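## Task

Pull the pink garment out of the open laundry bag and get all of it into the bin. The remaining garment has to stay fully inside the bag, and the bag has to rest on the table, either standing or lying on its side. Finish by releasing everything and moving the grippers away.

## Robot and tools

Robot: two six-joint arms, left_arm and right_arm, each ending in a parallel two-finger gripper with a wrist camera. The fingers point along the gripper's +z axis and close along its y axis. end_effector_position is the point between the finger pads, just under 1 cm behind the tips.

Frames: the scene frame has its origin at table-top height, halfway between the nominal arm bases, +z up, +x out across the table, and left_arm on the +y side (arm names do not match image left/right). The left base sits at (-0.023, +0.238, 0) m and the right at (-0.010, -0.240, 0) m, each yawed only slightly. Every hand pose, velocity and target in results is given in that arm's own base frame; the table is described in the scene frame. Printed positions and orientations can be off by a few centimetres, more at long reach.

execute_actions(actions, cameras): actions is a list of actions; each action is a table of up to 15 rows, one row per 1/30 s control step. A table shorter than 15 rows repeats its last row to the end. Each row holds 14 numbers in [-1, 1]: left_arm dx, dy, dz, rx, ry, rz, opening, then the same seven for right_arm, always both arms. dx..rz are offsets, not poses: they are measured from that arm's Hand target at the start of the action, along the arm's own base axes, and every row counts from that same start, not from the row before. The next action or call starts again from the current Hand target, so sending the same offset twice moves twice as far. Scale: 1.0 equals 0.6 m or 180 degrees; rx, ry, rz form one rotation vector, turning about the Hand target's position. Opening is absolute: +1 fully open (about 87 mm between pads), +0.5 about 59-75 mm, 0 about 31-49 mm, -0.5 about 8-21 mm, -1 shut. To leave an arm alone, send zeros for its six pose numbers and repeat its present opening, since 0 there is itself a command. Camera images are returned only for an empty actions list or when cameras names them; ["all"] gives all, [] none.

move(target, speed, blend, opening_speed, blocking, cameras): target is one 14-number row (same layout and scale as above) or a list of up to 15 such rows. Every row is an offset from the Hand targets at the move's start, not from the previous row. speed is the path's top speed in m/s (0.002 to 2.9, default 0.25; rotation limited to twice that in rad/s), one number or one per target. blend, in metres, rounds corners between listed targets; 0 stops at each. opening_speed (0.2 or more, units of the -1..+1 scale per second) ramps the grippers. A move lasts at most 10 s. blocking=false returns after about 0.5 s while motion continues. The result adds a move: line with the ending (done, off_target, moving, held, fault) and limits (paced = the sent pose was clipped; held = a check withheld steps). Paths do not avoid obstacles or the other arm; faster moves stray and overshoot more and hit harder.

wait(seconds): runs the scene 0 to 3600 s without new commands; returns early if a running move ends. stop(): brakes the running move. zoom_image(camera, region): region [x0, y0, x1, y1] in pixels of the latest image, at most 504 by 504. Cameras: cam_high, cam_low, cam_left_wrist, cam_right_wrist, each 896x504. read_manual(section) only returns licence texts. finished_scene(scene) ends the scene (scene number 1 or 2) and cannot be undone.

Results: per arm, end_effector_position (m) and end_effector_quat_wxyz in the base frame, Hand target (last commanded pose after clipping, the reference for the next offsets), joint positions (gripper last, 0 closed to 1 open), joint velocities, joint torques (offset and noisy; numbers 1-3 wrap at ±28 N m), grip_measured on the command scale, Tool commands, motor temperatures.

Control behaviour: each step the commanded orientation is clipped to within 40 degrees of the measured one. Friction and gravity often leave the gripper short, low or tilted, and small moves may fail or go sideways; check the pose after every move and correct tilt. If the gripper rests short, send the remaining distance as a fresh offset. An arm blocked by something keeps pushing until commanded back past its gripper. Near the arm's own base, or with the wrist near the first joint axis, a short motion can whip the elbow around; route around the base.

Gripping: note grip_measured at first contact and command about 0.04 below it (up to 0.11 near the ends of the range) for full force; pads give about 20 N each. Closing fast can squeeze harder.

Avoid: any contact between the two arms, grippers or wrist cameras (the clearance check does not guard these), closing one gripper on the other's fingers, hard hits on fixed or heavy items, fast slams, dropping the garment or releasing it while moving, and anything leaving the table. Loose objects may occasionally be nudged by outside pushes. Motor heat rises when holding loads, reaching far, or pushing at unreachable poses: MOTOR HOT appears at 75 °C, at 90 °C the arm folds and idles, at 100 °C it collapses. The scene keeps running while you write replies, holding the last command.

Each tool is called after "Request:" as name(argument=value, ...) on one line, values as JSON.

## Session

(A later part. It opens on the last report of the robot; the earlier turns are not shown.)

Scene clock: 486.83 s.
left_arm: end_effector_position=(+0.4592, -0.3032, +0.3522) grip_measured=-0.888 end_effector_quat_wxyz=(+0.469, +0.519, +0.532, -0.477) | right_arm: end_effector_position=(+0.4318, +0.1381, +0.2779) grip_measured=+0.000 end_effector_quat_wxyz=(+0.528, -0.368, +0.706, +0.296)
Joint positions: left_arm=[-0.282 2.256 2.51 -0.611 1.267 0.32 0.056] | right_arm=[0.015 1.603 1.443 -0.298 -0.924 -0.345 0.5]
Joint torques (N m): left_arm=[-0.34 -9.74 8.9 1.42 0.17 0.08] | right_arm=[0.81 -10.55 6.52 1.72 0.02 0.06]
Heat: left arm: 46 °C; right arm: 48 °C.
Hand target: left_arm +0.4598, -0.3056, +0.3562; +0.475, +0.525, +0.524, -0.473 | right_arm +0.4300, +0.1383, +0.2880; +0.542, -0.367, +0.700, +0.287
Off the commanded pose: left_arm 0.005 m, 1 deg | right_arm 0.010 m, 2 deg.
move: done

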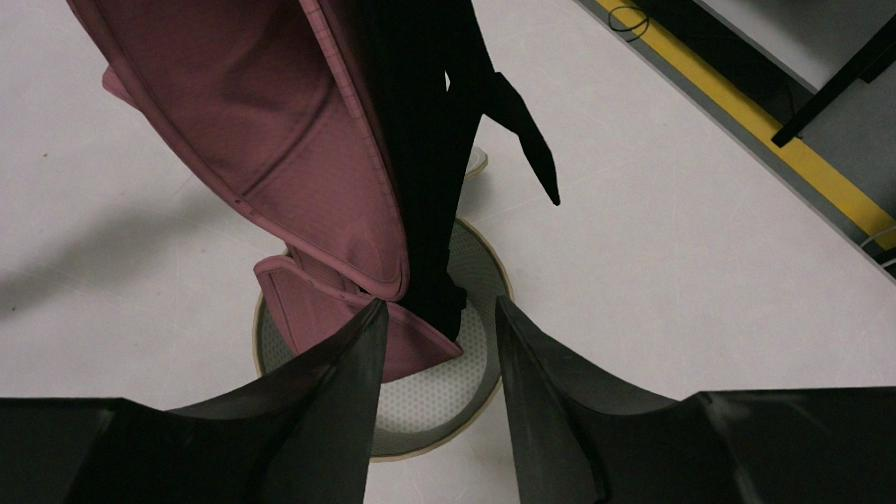

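Request:
move(target=[[0,0,0,0,0,0,-1,-0.04,-0.06,0.02,0,0,0,-0.1],[0,0,0,0,0,0,-1,-0.01,-0.05,0.085,0,0,0,-0.1],[0,0,0,0,0,0,-1,0.055,0.03,0.085,0,0,0,-0.1],[0,0,0,0,0,0,-1,0.055,0.03,0.085,0,0,0,-1]], speed=0.15, blend=[0.01,0.01,0,0], opening_speed=2, cameras=["cam_right_wrist","cam_left_wrist"])

Scene clock: 497.00 s.
left_arm: end_effector_position=(+0.4612, -0.3032, +0.3503) grip_measured=-0.888 end_effector_quat_wxyz=(+0.470, +0.517, +0.535, -0.475) | right_arm: end_effector_position=(+0.4588, +0.1573, +0.3373) grip_measured=-0.776 end_effector_quat_wxyz=(+0.543, -0.374, +0.694, +0.290)
Joint positions: left_arm=[-0.282 2.258 2.51 -0.611 1.259 0.321 0.056] | right_arm=[0.065 1.728 1.787 -0.45 -0.881 -0.312 0.112]
Joint torques (N m): left_arm=[-0.36 -10.06 8.79 1.45 0.26 0.07] | right_arm=[0.35 -7.73 9.4 1.43 0.06 0.07]
Heat: left arm: 46 °C; right arm: 48 °C.
Hand target: left_arm +0.4598, -0.3056, +0.3563; +0.475, +0.525, +0.525, -0.473 | right_arm +0.4631, +0.1563, +0.3389; +0.542, -0.367, +0.700, +0.286
Off the commanded pose: left_arm 0.006 m, 2 deg | right_arm 0.005 m, 1 deg.
move: done
Images, in order (width x height): cam_left_wrist 896x504, cam_right_wrist 896x504.

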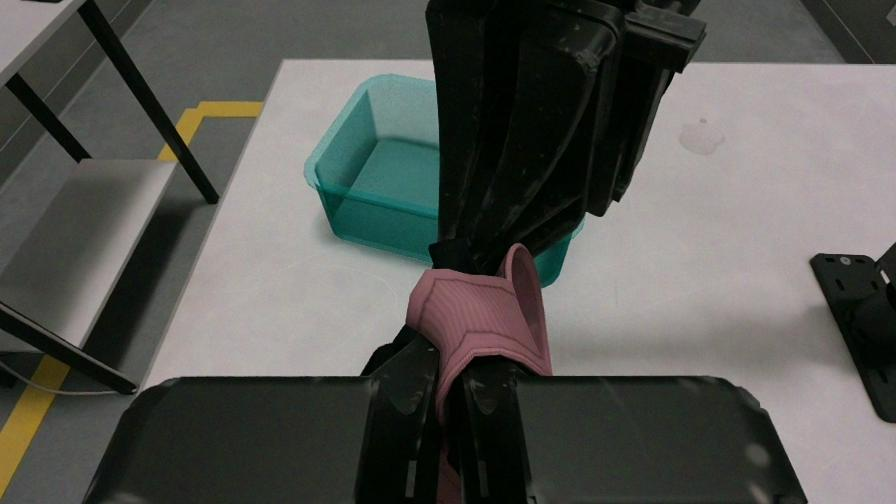

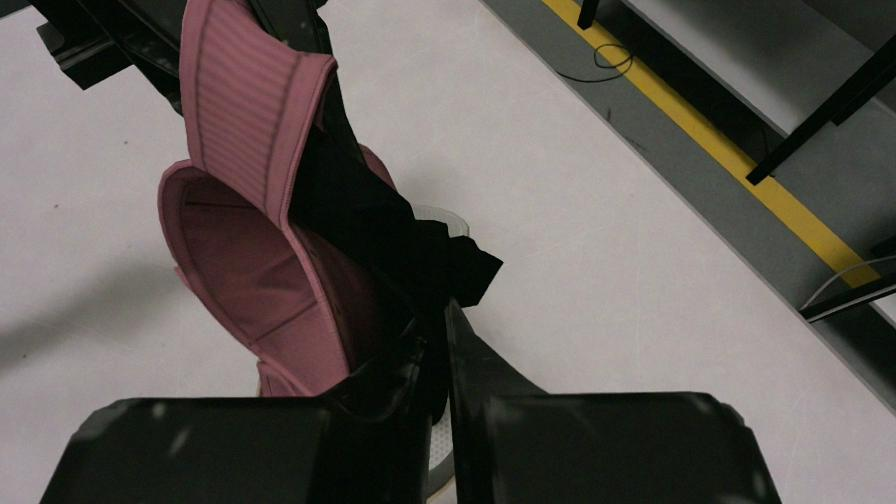

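Request:
move(target=[[-0.03,0,-0.13,0,0,0,-1,-0.03,0,-0.13,0,0,0,-1],[-0.03,0,-0.13,0,0,0,0.3,-0.03,0,-0.13,0,0,0,-1],[-0.03,0.15,-0.05,0,0,0,0.3,-0.03,0,-0.0,0,0,0,-1]], speed=0.12, opening_speed=0.8, cameras=["all"])

Scene clock: 506.87 s.
left_arm: end_effector_position=(+0.4404, -0.2154, +0.3247) grip_measured=+0.300 end_effector_quat_wxyz=(+0.475, +0.519, +0.530, -0.473) | right_arm: end_effector_position=(+0.4421, +0.1553, +0.3328) grip_measured=-0.776 end_effector_quat_wxyz=(+0.539, -0.368, +0.700, +0.290)
Joint positions: left_arm=[-0.102 2.085 2.207 -0.848 1.419 0.712 0.65] | right_arm=[0.065 1.66 1.699 -0.44 -0.872 -0.303 0.112]
Joint torques (N m): left_arm=[0.01 -8.49 8.53 1.1 0.48 0.13] | right_arm=[0.61 -7.45 9.87 1.43 0 0.01]
Heat: left arm: 48 °C; right arm: 48 °C.
Hand target: left_arm +0.4418, -0.2157, +0.3261; +0.475, +0.525, +0.524, -0.473 | right_arm +0.4451, +0.1562, +0.3391; +0.542, -0.367, +0.700, +0.286
Off the commanded pose: left_arm 0.002 m, 1 deg | right_arm 0.007 m, 1 deg.
move: done; target 2's new opening was sent with left_arm's hand 0.024 m and 2 deg from that target

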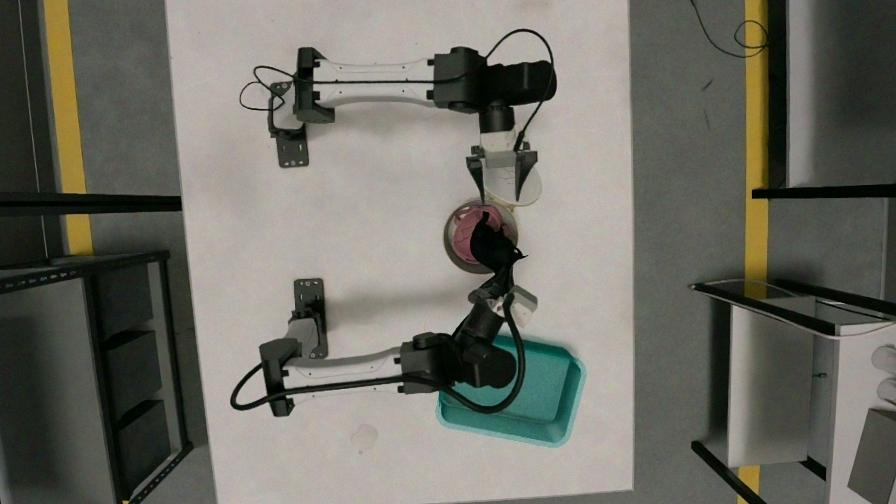

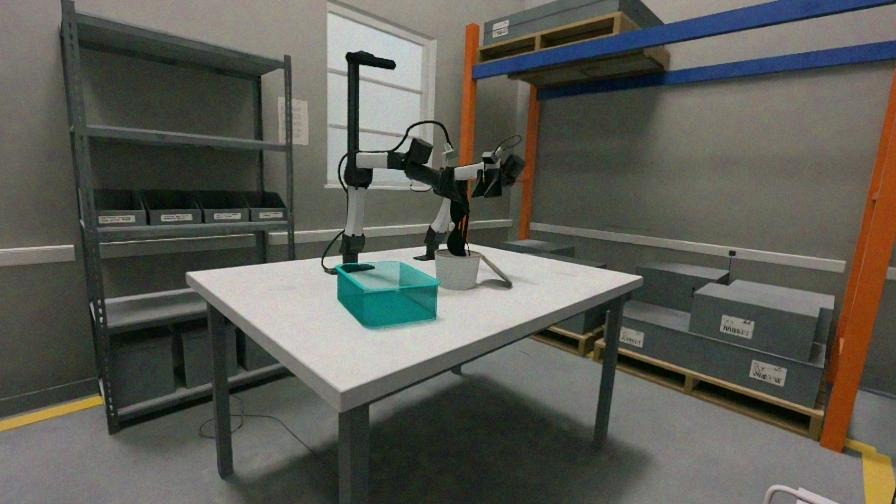

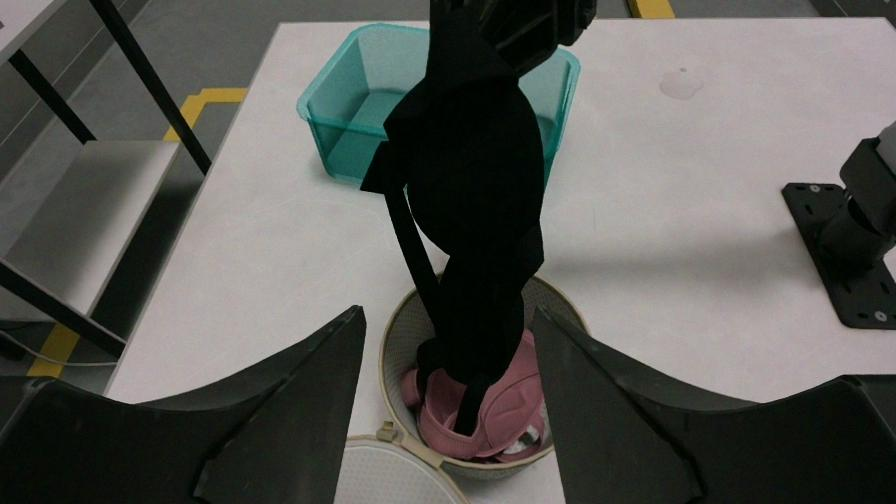

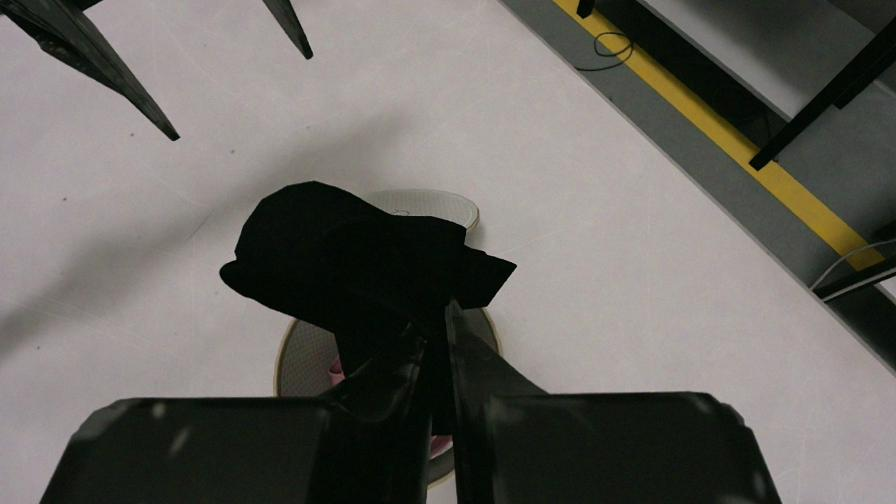

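Request:
move(target=[[0,0,0.04,0,0,0,0.3,0,0,0.16,0,0,0,-1],[0,-0.175,0.05,0,0,0,0.3,0,0,0.16,0,0,0,-1],[0,-0.175,0.05,0,0,0,-1,0,0,0.16,0,0,0,-1]], speed=0.15, opening_speed=1.5, cameras=["all"])

Scene clock: 519.83 s.
left_arm: end_effector_position=(+0.4501, -0.3212, +0.3360) grip_measured=-0.785 end_effector_quat_wxyz=(+0.459, +0.521, +0.535, -0.481) | right_arm: end_effector_position=(+0.4438, +0.1549, +0.4329) grip_measured=-0.776 end_effector_quat_wxyz=(+0.539, -0.363, +0.703, +0.290)
Joint positions: left_arm=[-0.323 2.203 2.358 -0.516 1.237 0.306 0.107] | right_arm=[0.065 1.95 2.547 -0.995 -0.866 -0.294 0.112]
Joint torques (N m): left_arm=[-0.43 -13.83 5.7 1.62 0.09 -0.11] | right_arm=[0.54 -8.31 7.43 1.49 -0.08 -0.08]
Motor temperatures (°C): left_arm=[21 48 35 34 18 20 20] | right_arm=[19 47 41 29 21 22 21]
Heat: left arm: 48 °C; right arm: 47 °C.
Hand target: left_arm +0.4419, -0.3206, +0.3561; +0.475, +0.525, +0.525, -0.473 | right_arm +0.4451, +0.1562, +0.4352; +0.542, -0.367, +0.700, +0.286
Off the commanded pose: left_arm 0.022 m, 2 deg | right_arm 0.003 m, 1 deg.
move: off_target (left_arm); target 3's new opening was sent with left_arm's hand 0.022 m and 3 deg from that target

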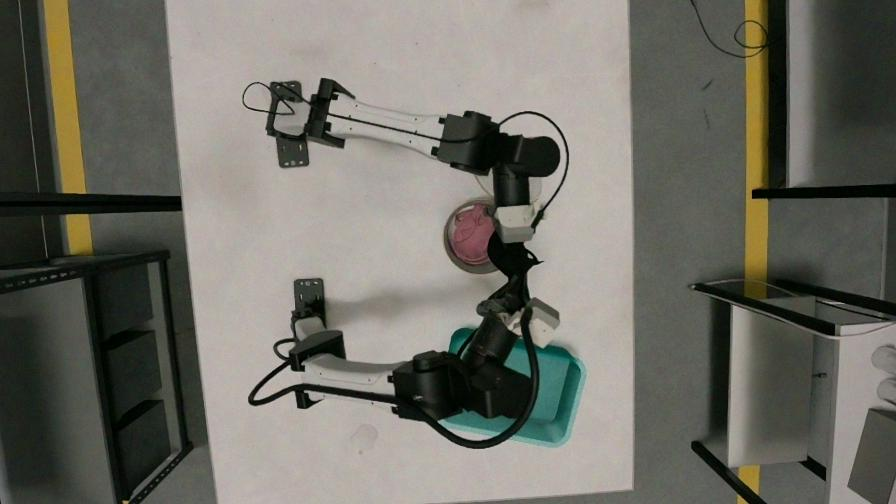

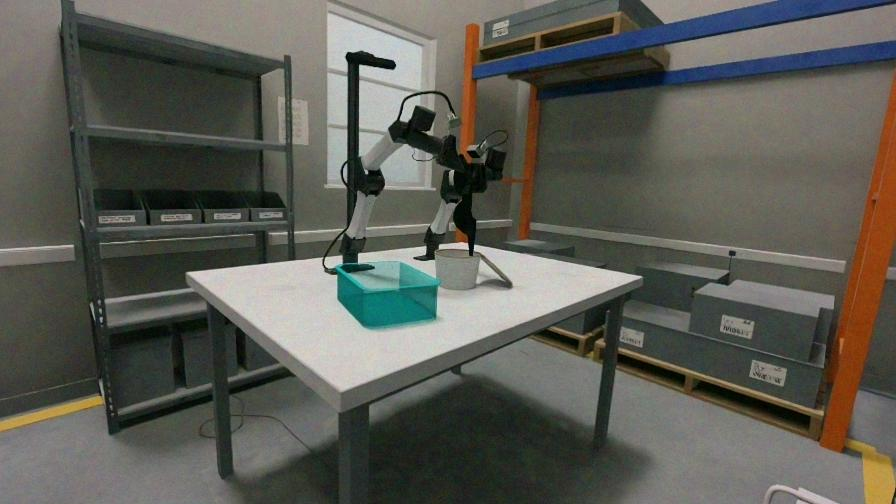

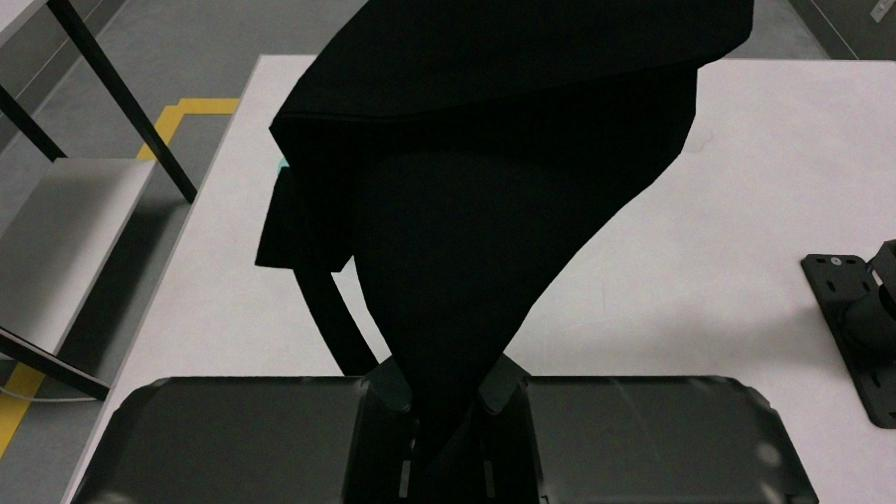

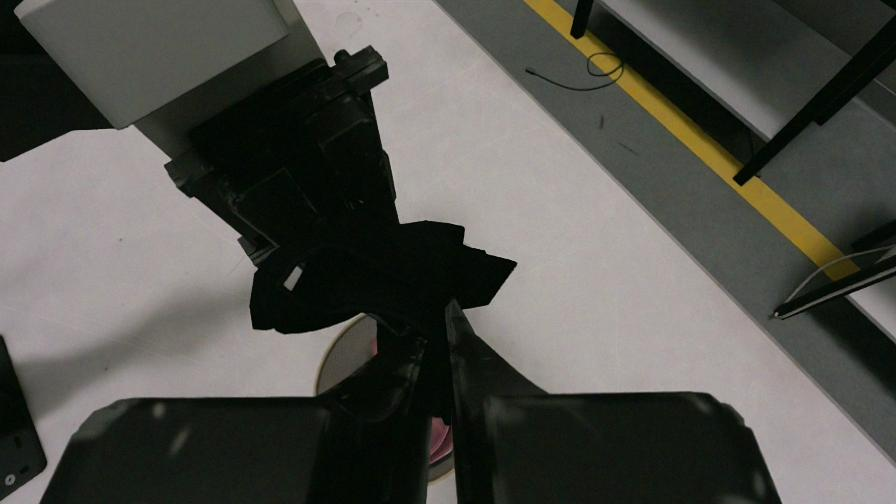

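Request:
move(target=[[0,0,0,0,0,0,-1,0,0,0,0,0,0,0.1],[0,0,0,0,0,0,-1,-0.08,-0.12,0.03,0,0,0,0.1],[-0.08,0.36,0.02,0,0,0,-1,-0.142,0.01,-0.14,-0.061,0.215,-0.252,0.4]], speed=0.25, opening_speed=1.5, cameras=["cam_right_wrist","cam_high"])

Request:
zoom_image(camera="cam_right_wrist", region=[300, 0, 650, 300])

Scene clock: 531.77 s.
left_arm: end_effector_position=(+0.4038, -0.1045, +0.3540) grip_measured=-0.785 end_effector_quat_wxyz=(+0.536, +0.445, +0.552, -0.458) | right_arm: end_effector_position=(+0.3599, +0.1634, +0.3522) grip_measured=+0.400 end_effector_quat_wxyz=(+0.336, -0.016, +0.935, +0.111)
Joint positions: left_arm=[0.181 1.878 2.006 -1.064 1.564 0.908 0.107] | right_arm=[0.412 1.924 2.629 -1.553 0.051 0.358 0.7]
Joint torques (N m): left_arm=[0.32 -10.29 6.27 0.88 0.66 0.15] | right_arm=[0.54 -7.46 6.32 1.19 0.26 0.08]
Heat: left arm: 51 °C; right arm: 46 °C.
Hand target: left_arm +0.3938, -0.1047, +0.3682; +0.475, +0.525, +0.524, -0.473 | right_arm +0.3598, +0.1622, +0.3511; +0.317, -0.010, +0.943, +0.097
Off the commanded pose: left_arm 0.017 m, 12 deg | right_arm 0.002 m, 3 deg.
joint sent to its limit (left arm) — joint 5 (wrist yaw), upper limit. The joint targets are off in orientation, not in position.
joint sent to its limit (right arm) — joint 4 (wrist pitch), lower limit. The joint targets still meet the commanded pose.
move: off_target (left_arm, right_arm); target 3's new opening was sent with right_arm's hand 0.002 m and 3 deg from that target
Images, in order (width x height): cam_high 896x504, cam_right_wrist 896x504.

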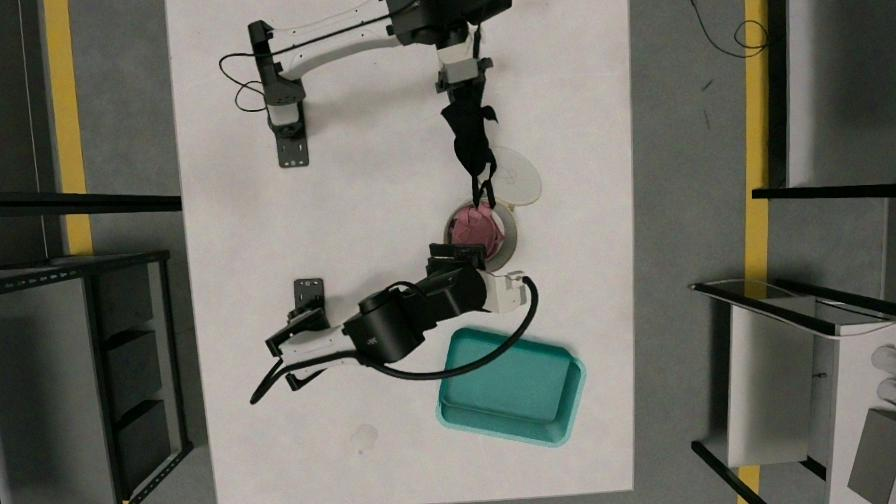

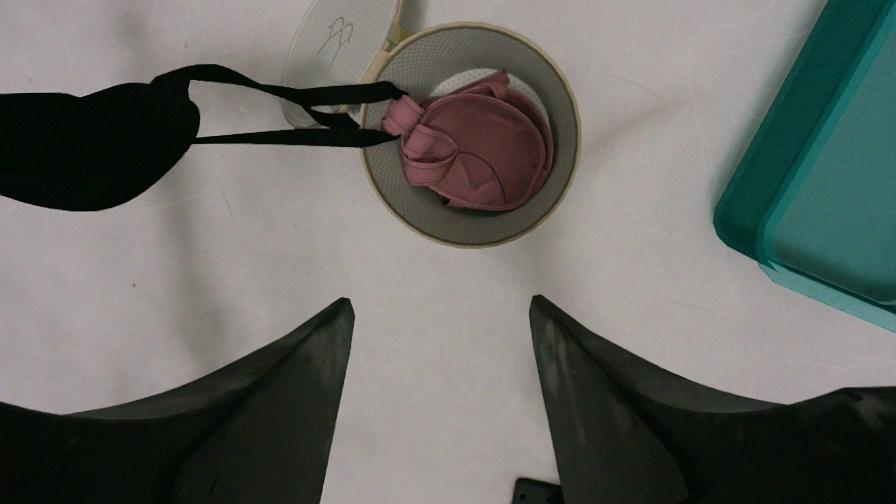

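Scaled by 1.440 from the camera's image (finer frame: 1280x720).

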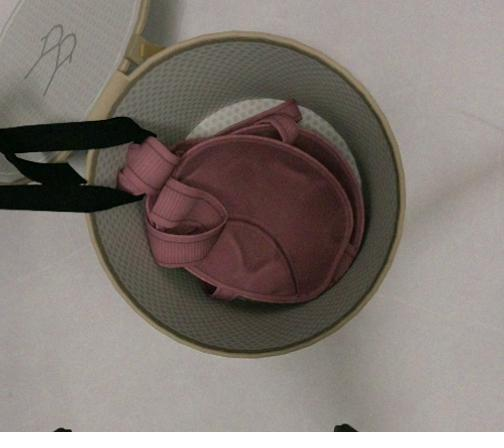

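Request:
move(target=[[-0.07,0.1,0.04,0,0,0,-1,0.058,0.088,-0.3,0.06,0.115,0.005,0.2],[-0.07,0.1,0.04,0,0,0,-1,0.082,0.138,-0.5,0.06,0.115,0.005,0.2]], speed=[0.25,0.12], blend=[0.01,0], cameras=["cam_right_wrist","cam_left_wrist"])

Scene clock: 548.93 s.
left_arm: end_effector_position=(+0.3602, -0.0433, +0.3837) grip_measured=-0.785 end_effector_quat_wxyz=(+0.584, +0.393, +0.590, -0.395) | right_arm: end_effector_position=(+0.4095, +0.2414, +0.0582) grip_measured=+0.200 end_effector_quat_wxyz=(+0.146, +0.027, +0.971, +0.186)
Joint positions: left_arm=[0.385 1.671 1.88 -1.148 1.565 0.932 0.107] | right_arm=[0.414 2.112 1.684 -0.711 -0.207 0.515 0.6]
Joint torques (N m): left_arm=[0.49 -7.82 5.63 0.9 0.65 0.13] | right_arm=[0.73 -10.67 6.13 1.1 -0.01 0.07]
Heat: left arm: 51 °C; right arm: 47 °C.
Hand target: left_arm +0.3518, -0.0446, +0.3921; +0.475, +0.525, +0.525, -0.473 | right_arm +0.4091, +0.2450, +0.0511; +0.141, +0.029, +0.972, +0.188
Off the commanded pose: left_arm 0.012 m, 23 deg | right_arm 0.008 m, 1 deg.
joint sent to its limit (left arm) — joint 5 (wrist yaw), upper limit. The joint targets are off in orientation, not in position.
move: off_target (left_arm)
Images, in order (width x height): cam_left_wrist 896x504, cam_right_wrist 896x504.

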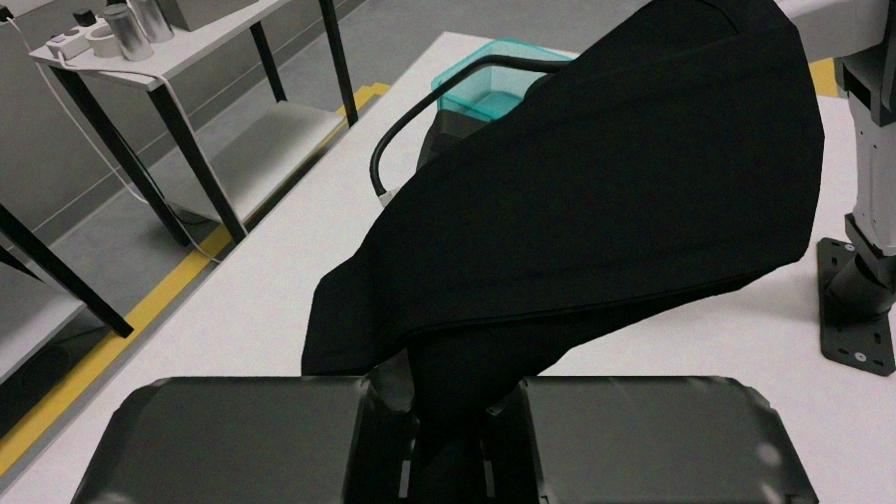

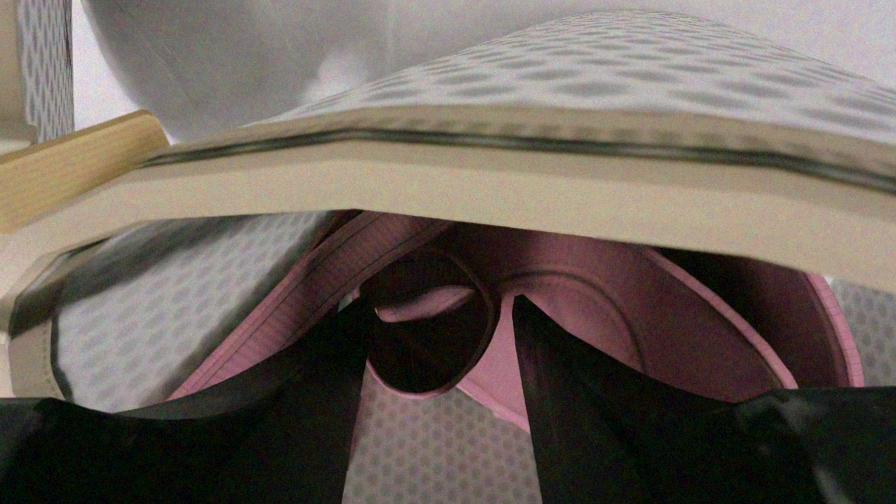

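Request:
move(target=[[0,0,0,0,0,0,-1,0.012,0,-0.03,0,0,0,0.2],[0,0,0,0,0,0,-1,0.012,0,-0.03,0,0,0,-1],[0,0,0,0,0,0,-1,0,-0.03,0.2,0,0,0,-1],[0,0,0,0,0,0,-1,-0.05,-0.05,0.52,-0.06,-0.115,-0.005,-1]], speed=[0.1,0.1,0.15,0.2], blend=[0,0,0.03,0], opening_speed=2, cameras=["cam_right_wrist","cam_high","cam_low"])

Scene clock: 557.30 s.
left_arm: end_effector_position=(+0.3601, -0.0434, +0.3836) grip_measured=-0.785 end_effector_quat_wxyz=(+0.584, +0.393, +0.590, -0.395) | right_arm: end_effector_position=(+0.3794, +0.2156, +0.3629) grip_measured=-0.858 end_effector_quat_wxyz=(+0.378, -0.004, +0.915, +0.141)
Joint positions: left_arm=[0.385 1.671 1.88 -1.149 1.565 0.934 0.107] | right_arm=[0.522 2.071 2.853 -1.53 0.118 0.461 0.071]
Joint torques (N m): left_arm=[0.47 -7.8 5.7 0.89 0.65 0.13] | right_arm=[0.79 -9.06 5.56 1.43 0.26 -0.08]
Heat: left arm: 49 °C; right arm: 48 °C.
Hand target: left_arm +0.3519, -0.0446, +0.3921; +0.475, +0.525, +0.525, -0.473 | right_arm +0.3790, +0.2150, +0.3631; +0.317, -0.011, +0.943, +0.097
Off the commanded pose: left_arm 0.012 m, 23 deg | right_arm 0.001 m, 9 deg.
elbow stopped short (right arm): the move would have taken joint 3 (elbow) straighter than the controller allows.
joint sent to its limit (left arm) — joint 5 (wrist yaw), upper limit. The joint targets are off in orientation, not in position.
move: off_target (right_arm); target 2's new opening was sent with right_arm's hand 0.011 m and 1 deg from that target
Images, in order (width x height): cam_high 896x504, cam_low 896x504, cam_right_wrist 896x504.

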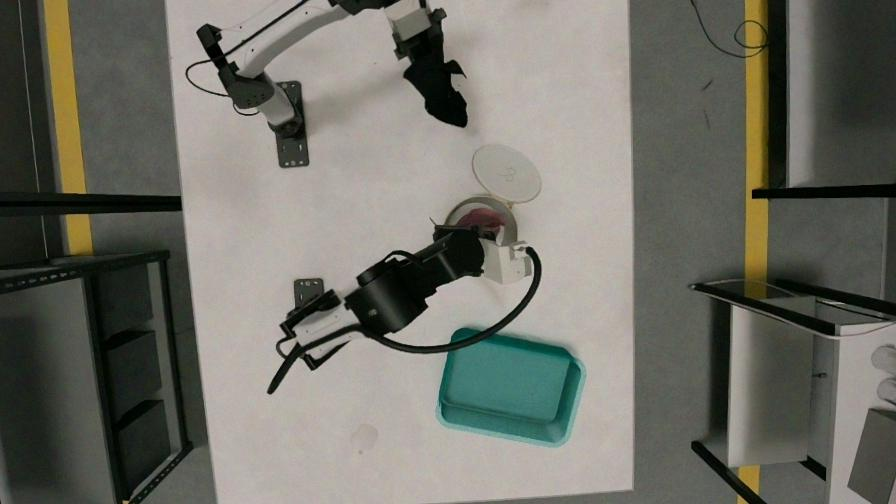

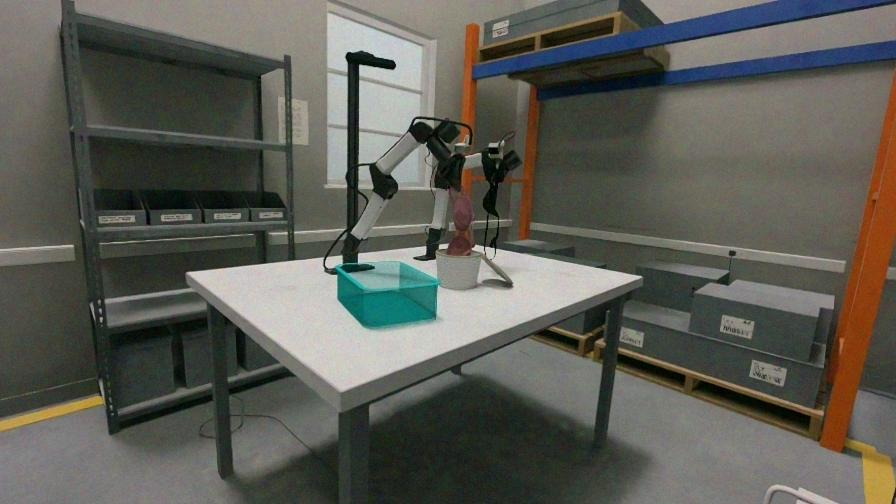

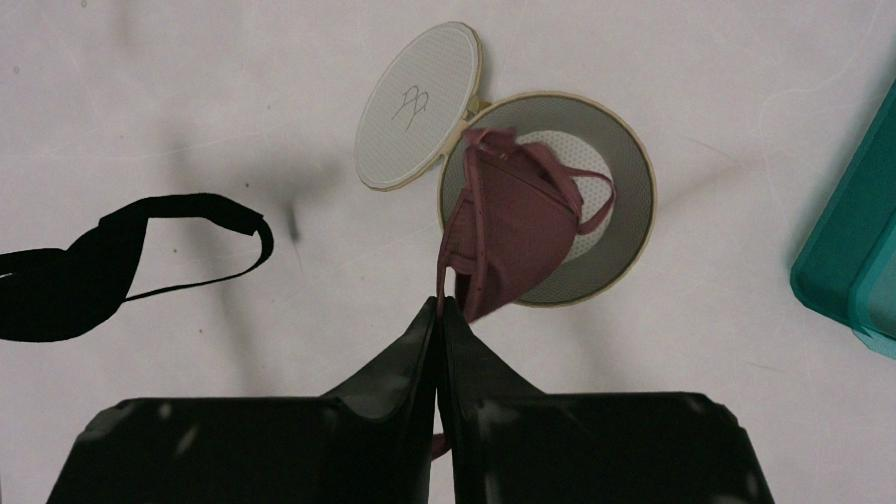

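Request:
move(target=[[0,0,0,0,0,0,-1,0.068,-0.108,0.162,0.061,-0.215,0.252,-1],[0,0,0,0,0,0,-1,0.16,-0.54,0.15,0.061,-0.215,0.252,-1]], speed=0.2, blend=[0.02,0], cameras=["cam_right_wrist","cam_high","cam_low"])

Scene clock: 570.50 s.
left_arm: end_effector_position=(+0.3601, -0.0434, +0.3836) grip_measured=-0.785 end_effector_quat_wxyz=(+0.584, +0.393, +0.590, -0.395) | right_arm: end_effector_position=(+0.4737, -0.1076, +0.4539) grip_measured=-0.858 end_effector_quat_wxyz=(+0.640, -0.309, +0.638, +0.297)
Joint positions: left_arm=[0.385 1.671 1.88 -1.15 1.565 0.934 0.107] | right_arm=[-0.591 2.272 2.853 -0.63 -1.475 -0.066 0.071]
Joint torques (N m): left_arm=[0.49 -7.77 5.72 0.89 0.65 0.12] | right_arm=[0.12 -10.36 6.23 1.46 -0.15 0.07]
Heat: left arm: 48 °C; right arm: 49 °C.
Hand target: left_arm +0.3518, -0.0446, +0.3921; +0.475, +0.525, +0.525, -0.474 | right_arm +0.4750, -0.1090, +0.4531; +0.542, -0.368, +0.700, +0.286
Off the commanded pose: left_arm 0.012 m, 23 deg | right_arm 0.002 m, 15 deg.
elbow stopped short (right arm): the move would have taken joint 3 (elbow) straighter than the controller allows.
joint sent to its limit (left arm) — joint 5 (wrist yaw), upper limit. The joint targets are off in orientation, not in position.
move: off_target (right_arm)
Images, in order (width x height): cam_high 896x504, cam_low 896x504, cam_right_wrist 896x504.

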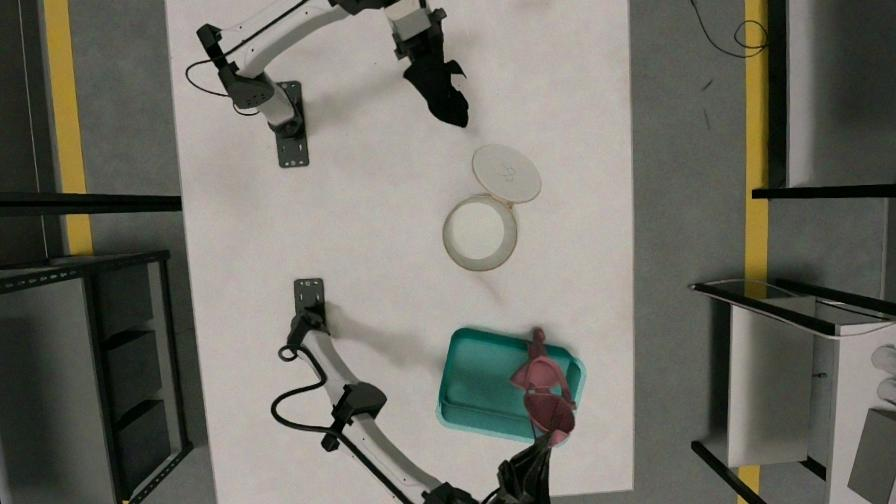

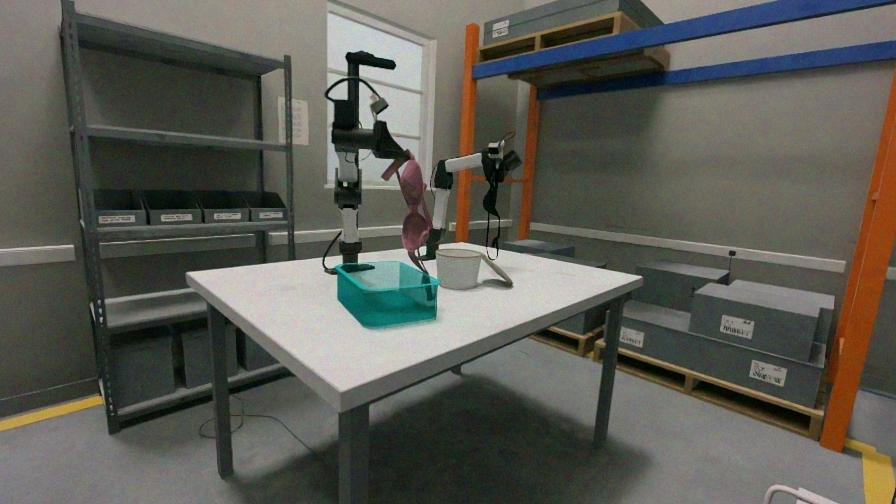

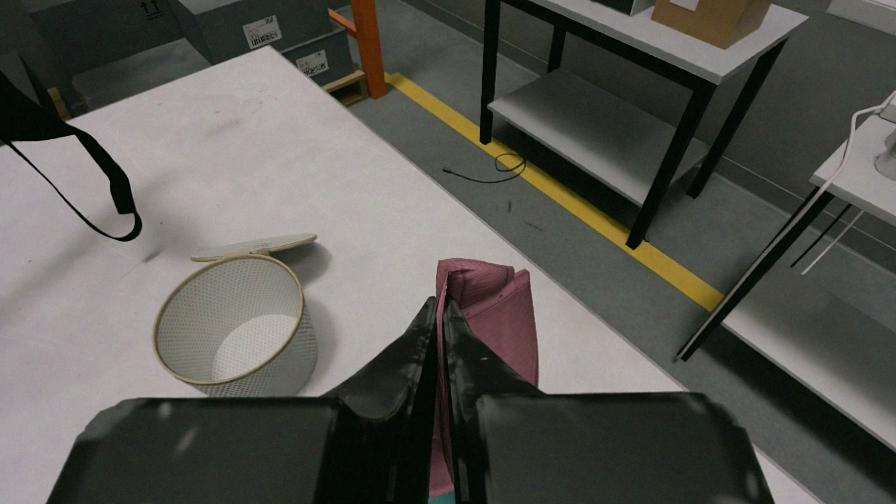

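Request:
move(target=[0,0,0,0,0,0,-1,-0.01,-0.06,-0.22,-0.04,0.13,-0.15,-1], speed=0.2, cameras=["cam_right_wrist","cam_high","cam_low"])

Scene clock: 579.80 s.
left_arm: end_effector_position=(+0.3601, -0.0434, +0.3836) grip_measured=-0.785 end_effector_quat_wxyz=(+0.584, +0.393, +0.590, -0.395) | right_arm: end_effector_position=(+0.4676, -0.1446, +0.3233) grip_measured=-0.858 end_effector_quat_wxyz=(+0.478, -0.139, +0.853, +0.159)
Joint positions: left_arm=[0.385 1.671 1.88 -1.15 1.565 0.934 0.107] | right_arm=[-0.54 2.267 2.844 -1.404 -0.836 -0.519 0.071]
Joint torques (N m): left_arm=[0.49 -7.79 5.7 0.89 0.65 0.14] | right_arm=[0.7 -10.55 7.08 1.11 -0.06 -0.12]
Heat: left arm: 47 °C; right arm: 51 °C.
Hand target: left_arm +0.3518, -0.0446, +0.3921; +0.475, +0.525, +0.525, -0.474 | right_arm +0.4690, -0.1451, +0.3211; +0.418, -0.163, +0.876, +0.177
Off the commanded pose: left_arm 0.012 m, 23 deg | right_arm 0.003 m, 8 deg.
elbow stopped short (right arm): the move would have taken joint 3 (elbow) straighter than the controller allows.
joint sent to its limit (left arm) — joint 5 (wrist yaw), upper limit. The joint targets are off in orientation, not in position.
move: off_target (right_arm)
Images, in order (width x height): cam_high 896x504, cam_low 896x504, cam_right_wrist 896x504.

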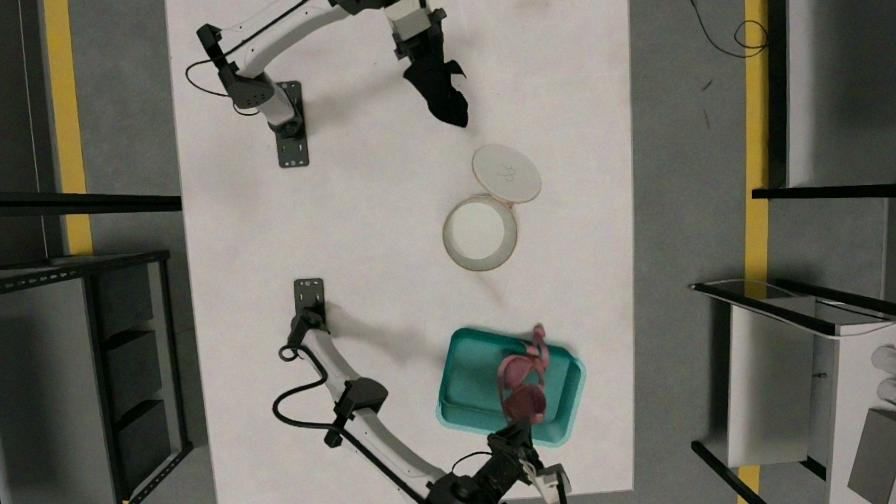

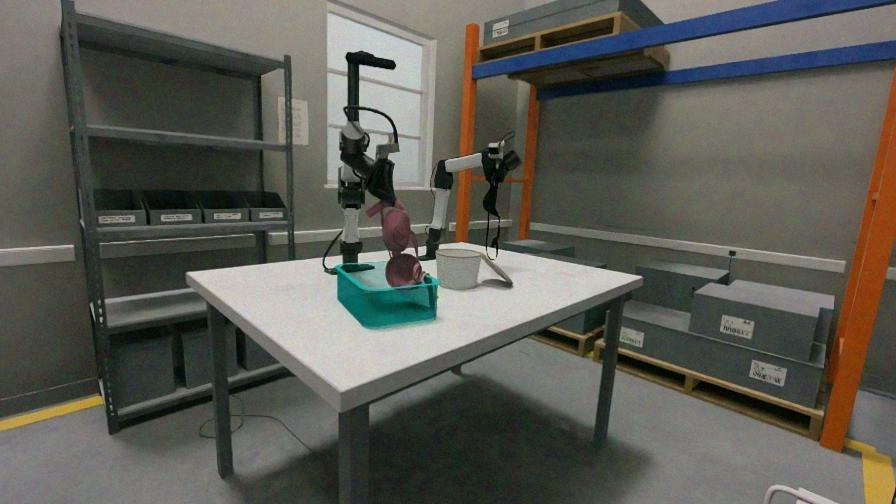

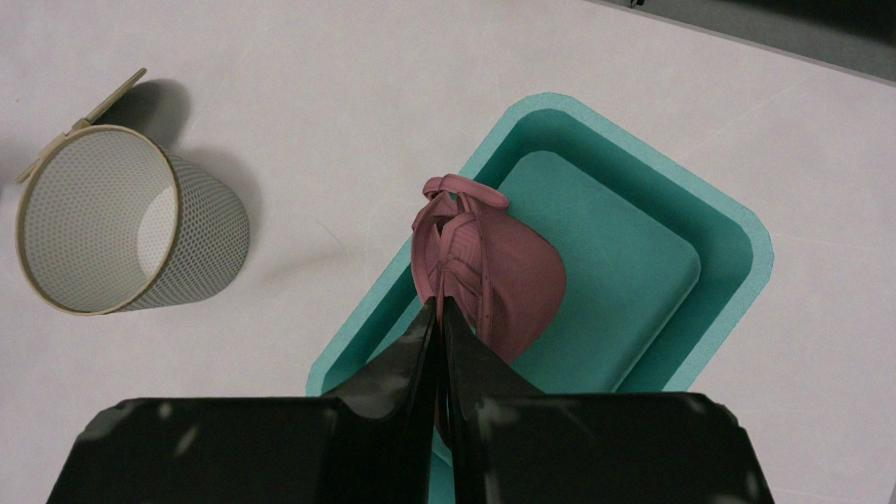

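Request:
move(target=[[0,0,0,0,0,0,-1,-0.02,-0.06,0.17,0,0,0,-1],[0,0,0,0,0,0,-1,-0.01,-0.12,0.1,0,0,0,-1],[0,0,0,0,0,0,-1,0.0,-0.07,-0.13,0,0,0,-1]], speed=0.2, blend=[0.02,0.02,0], cameras=["cam_right_wrist","cam_high","cam_low"])

Scene clock: 586.03 s.
left_arm: end_effector_position=(+0.3601, -0.0434, +0.3836) grip_measured=-0.785 end_effector_quat_wxyz=(+0.584, +0.393, +0.590, -0.395) | right_arm: end_effector_position=(+0.4684, -0.1851, +0.2473) grip_measured=-0.858 end_effector_quat_wxyz=(+0.431, -0.158, +0.871, +0.176)
Joint positions: left_arm=[0.385 1.671 1.88 -1.15 1.565 0.934 0.107] | right_arm=[-0.607 2.405 2.823 -1.478 -0.863 -0.728 0.071]
Joint torques (N m): left_arm=[0.49 -7.82 5.71 0.89 0.65 0.13] | right_arm=[0.43 -11.55 7.56 0.82 -0.15 -0.14]
Heat: left arm: 46 °C; right arm: 51 °C.
Hand target: left_arm +0.3518, -0.0446, +0.3921; +0.475, +0.525, +0.525, -0.474 | right_arm +0.4690, -0.1870, +0.2430; +0.418, -0.163, +0.876, +0.177
Off the commanded pose: left_arm 0.012 m, 23 deg | right_arm 0.005 m, 2 deg.
elbow stopped short (right arm): the move would have taken joint 3 (elbow) straighter than the controller allows.
joint sent to its limit (left arm) — joint 5 (wrist yaw), upper limit. The joint targets are off in orientation, not in position.
move: done
Images, in order (width x height): cam_high 896x504, cam_low 896x504, cam_right_wrist 896x504.

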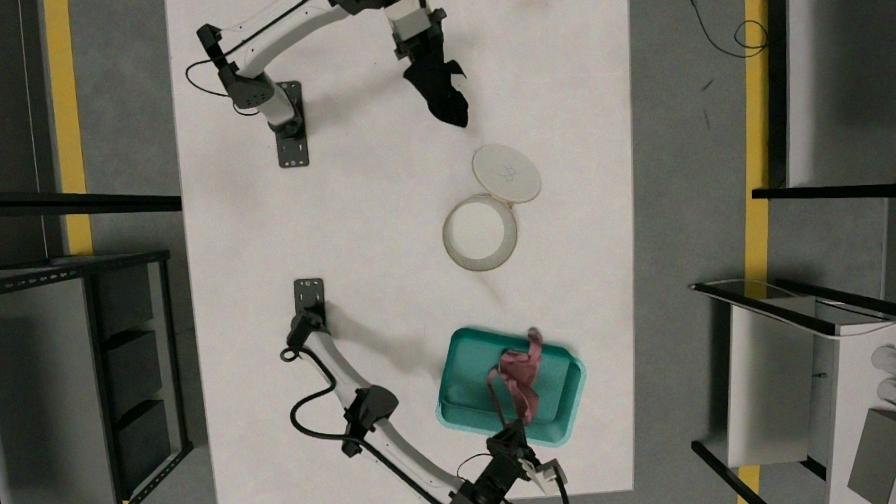

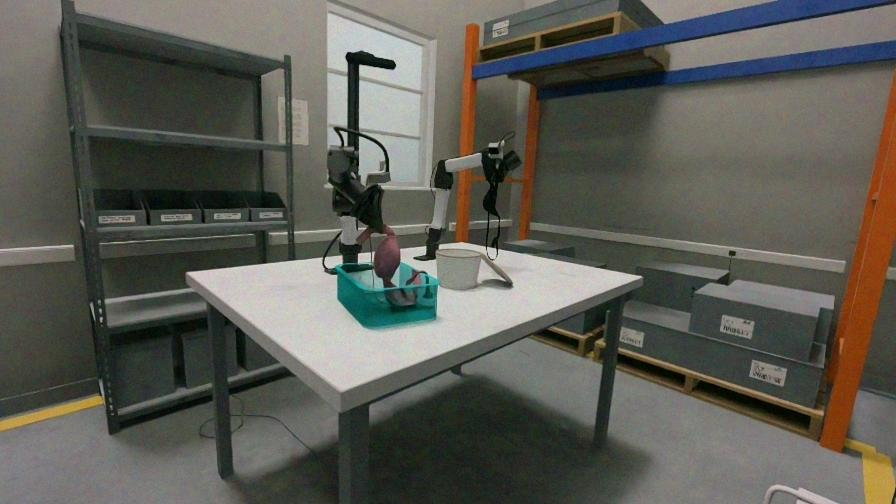

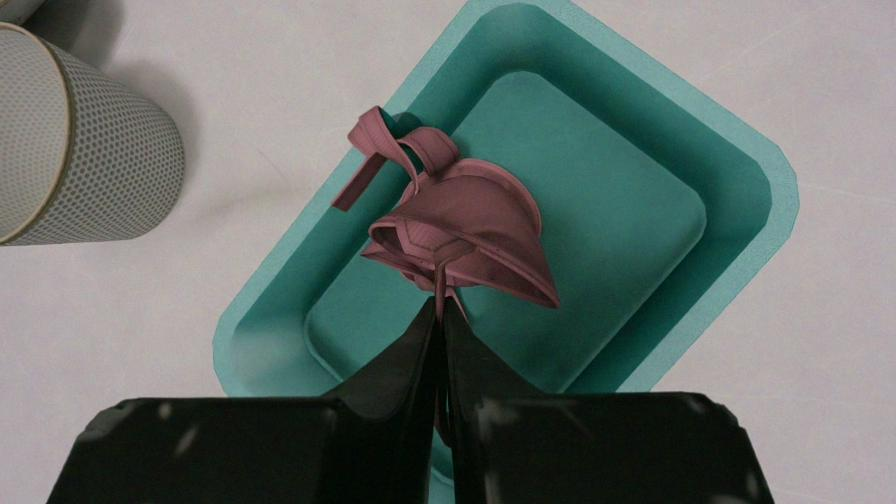

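Request:
move(target=[[0,0,0,0,0,0,-1,-0.02,-0.12,0.08,0,0,0,-1],[0,0,0,0,0,0,-1,-0.02,-0.16,0.0,0,0,0,-1],[0,0,0,0,0,0,-1,-0.02,-0.07,-0.12,0,0,0,-1]], speed=0.2, blend=[0.02,0.01,0], cameras=["cam_right_wrist","cam_high","cam_low"])

Scene clock: 592.07 s.
left_arm: end_effector_position=(+0.3601, -0.0434, +0.3836) grip_measured=-0.785 end_effector_quat_wxyz=(+0.584, +0.393, +0.590, -0.395) | right_arm: end_effector_position=(+0.4594, -0.2240, +0.1539) grip_measured=-0.858 end_effector_quat_wxyz=(+0.407, -0.162, +0.876, +0.200)
Joint positions: left_arm=[0.385 1.671 1.88 -1.15 1.565 0.934 0.107] | right_arm=[-0.686 2.385 2.405 -1.266 -0.901 -0.892 0.071]
Joint torques (N m): left_arm=[0.47 -7.76 5.7 0.89 0.65 0.13] | right_arm=[-0.36 -17.84 5.42 0.87 -0.17 0.05]
Motor temperatures (°C): left_arm=[21 46 33 31 19 20 21] | right_arm=[19 53 38 28 21 22 21]
Heat: left arm: 46 °C; right arm: 53 °C.
Hand target: left_arm +0.3518, -0.0446, +0.3921; +0.475, +0.525, +0.525, -0.474 | right_arm +0.4570, -0.2290, +0.1711; +0.418, -0.163, +0.876, +0.177
Off the commanded pose: left_arm 0.012 m, 23 deg | right_arm 0.018 m, 3 deg.
elbow stopped short (right arm): the move would have taken joint 3 (elbow) straighter than the controller allows.
joint sent to its limit (left arm) — joint 5 (wrist yaw), upper limit. The joint targets are off in orientation, not in position.
move: off_target (right_arm)
Images, in order (width x height): cam_high 896x504, cam_low 896x504, cam_right_wrist 896x504.

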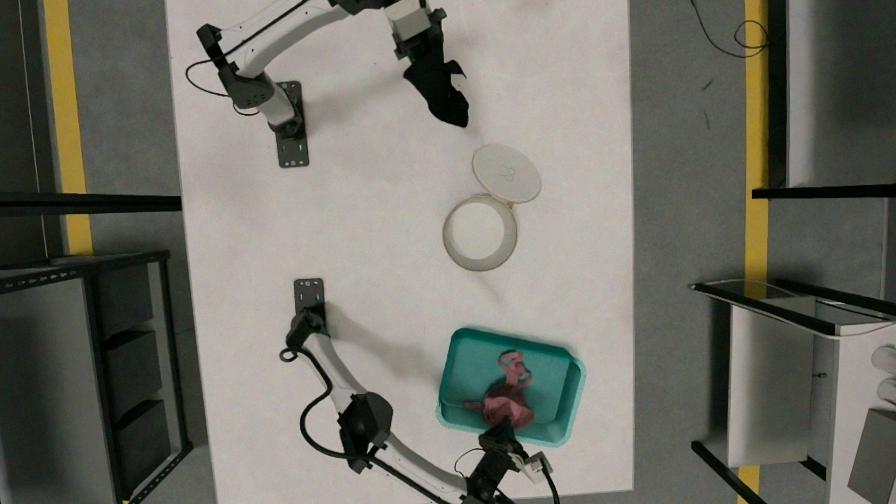

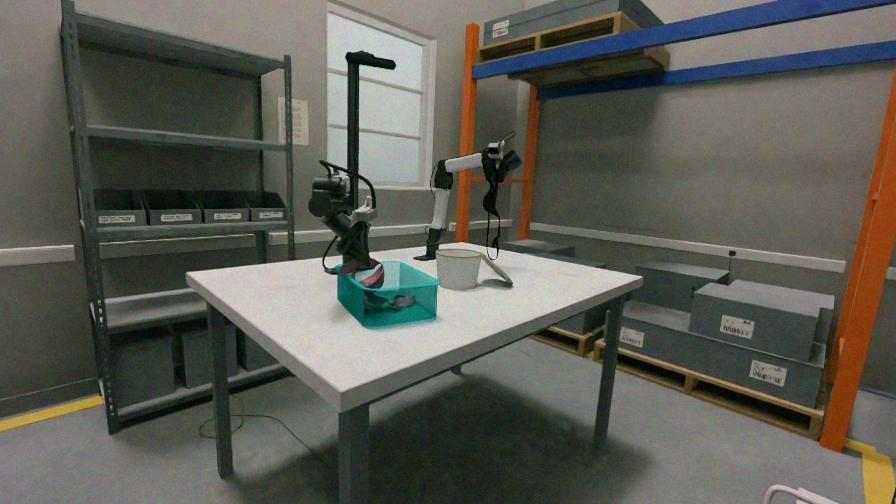

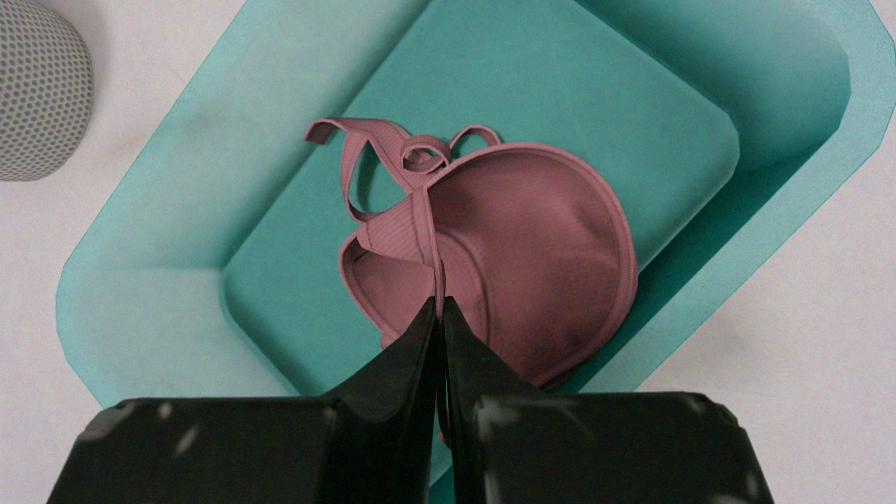

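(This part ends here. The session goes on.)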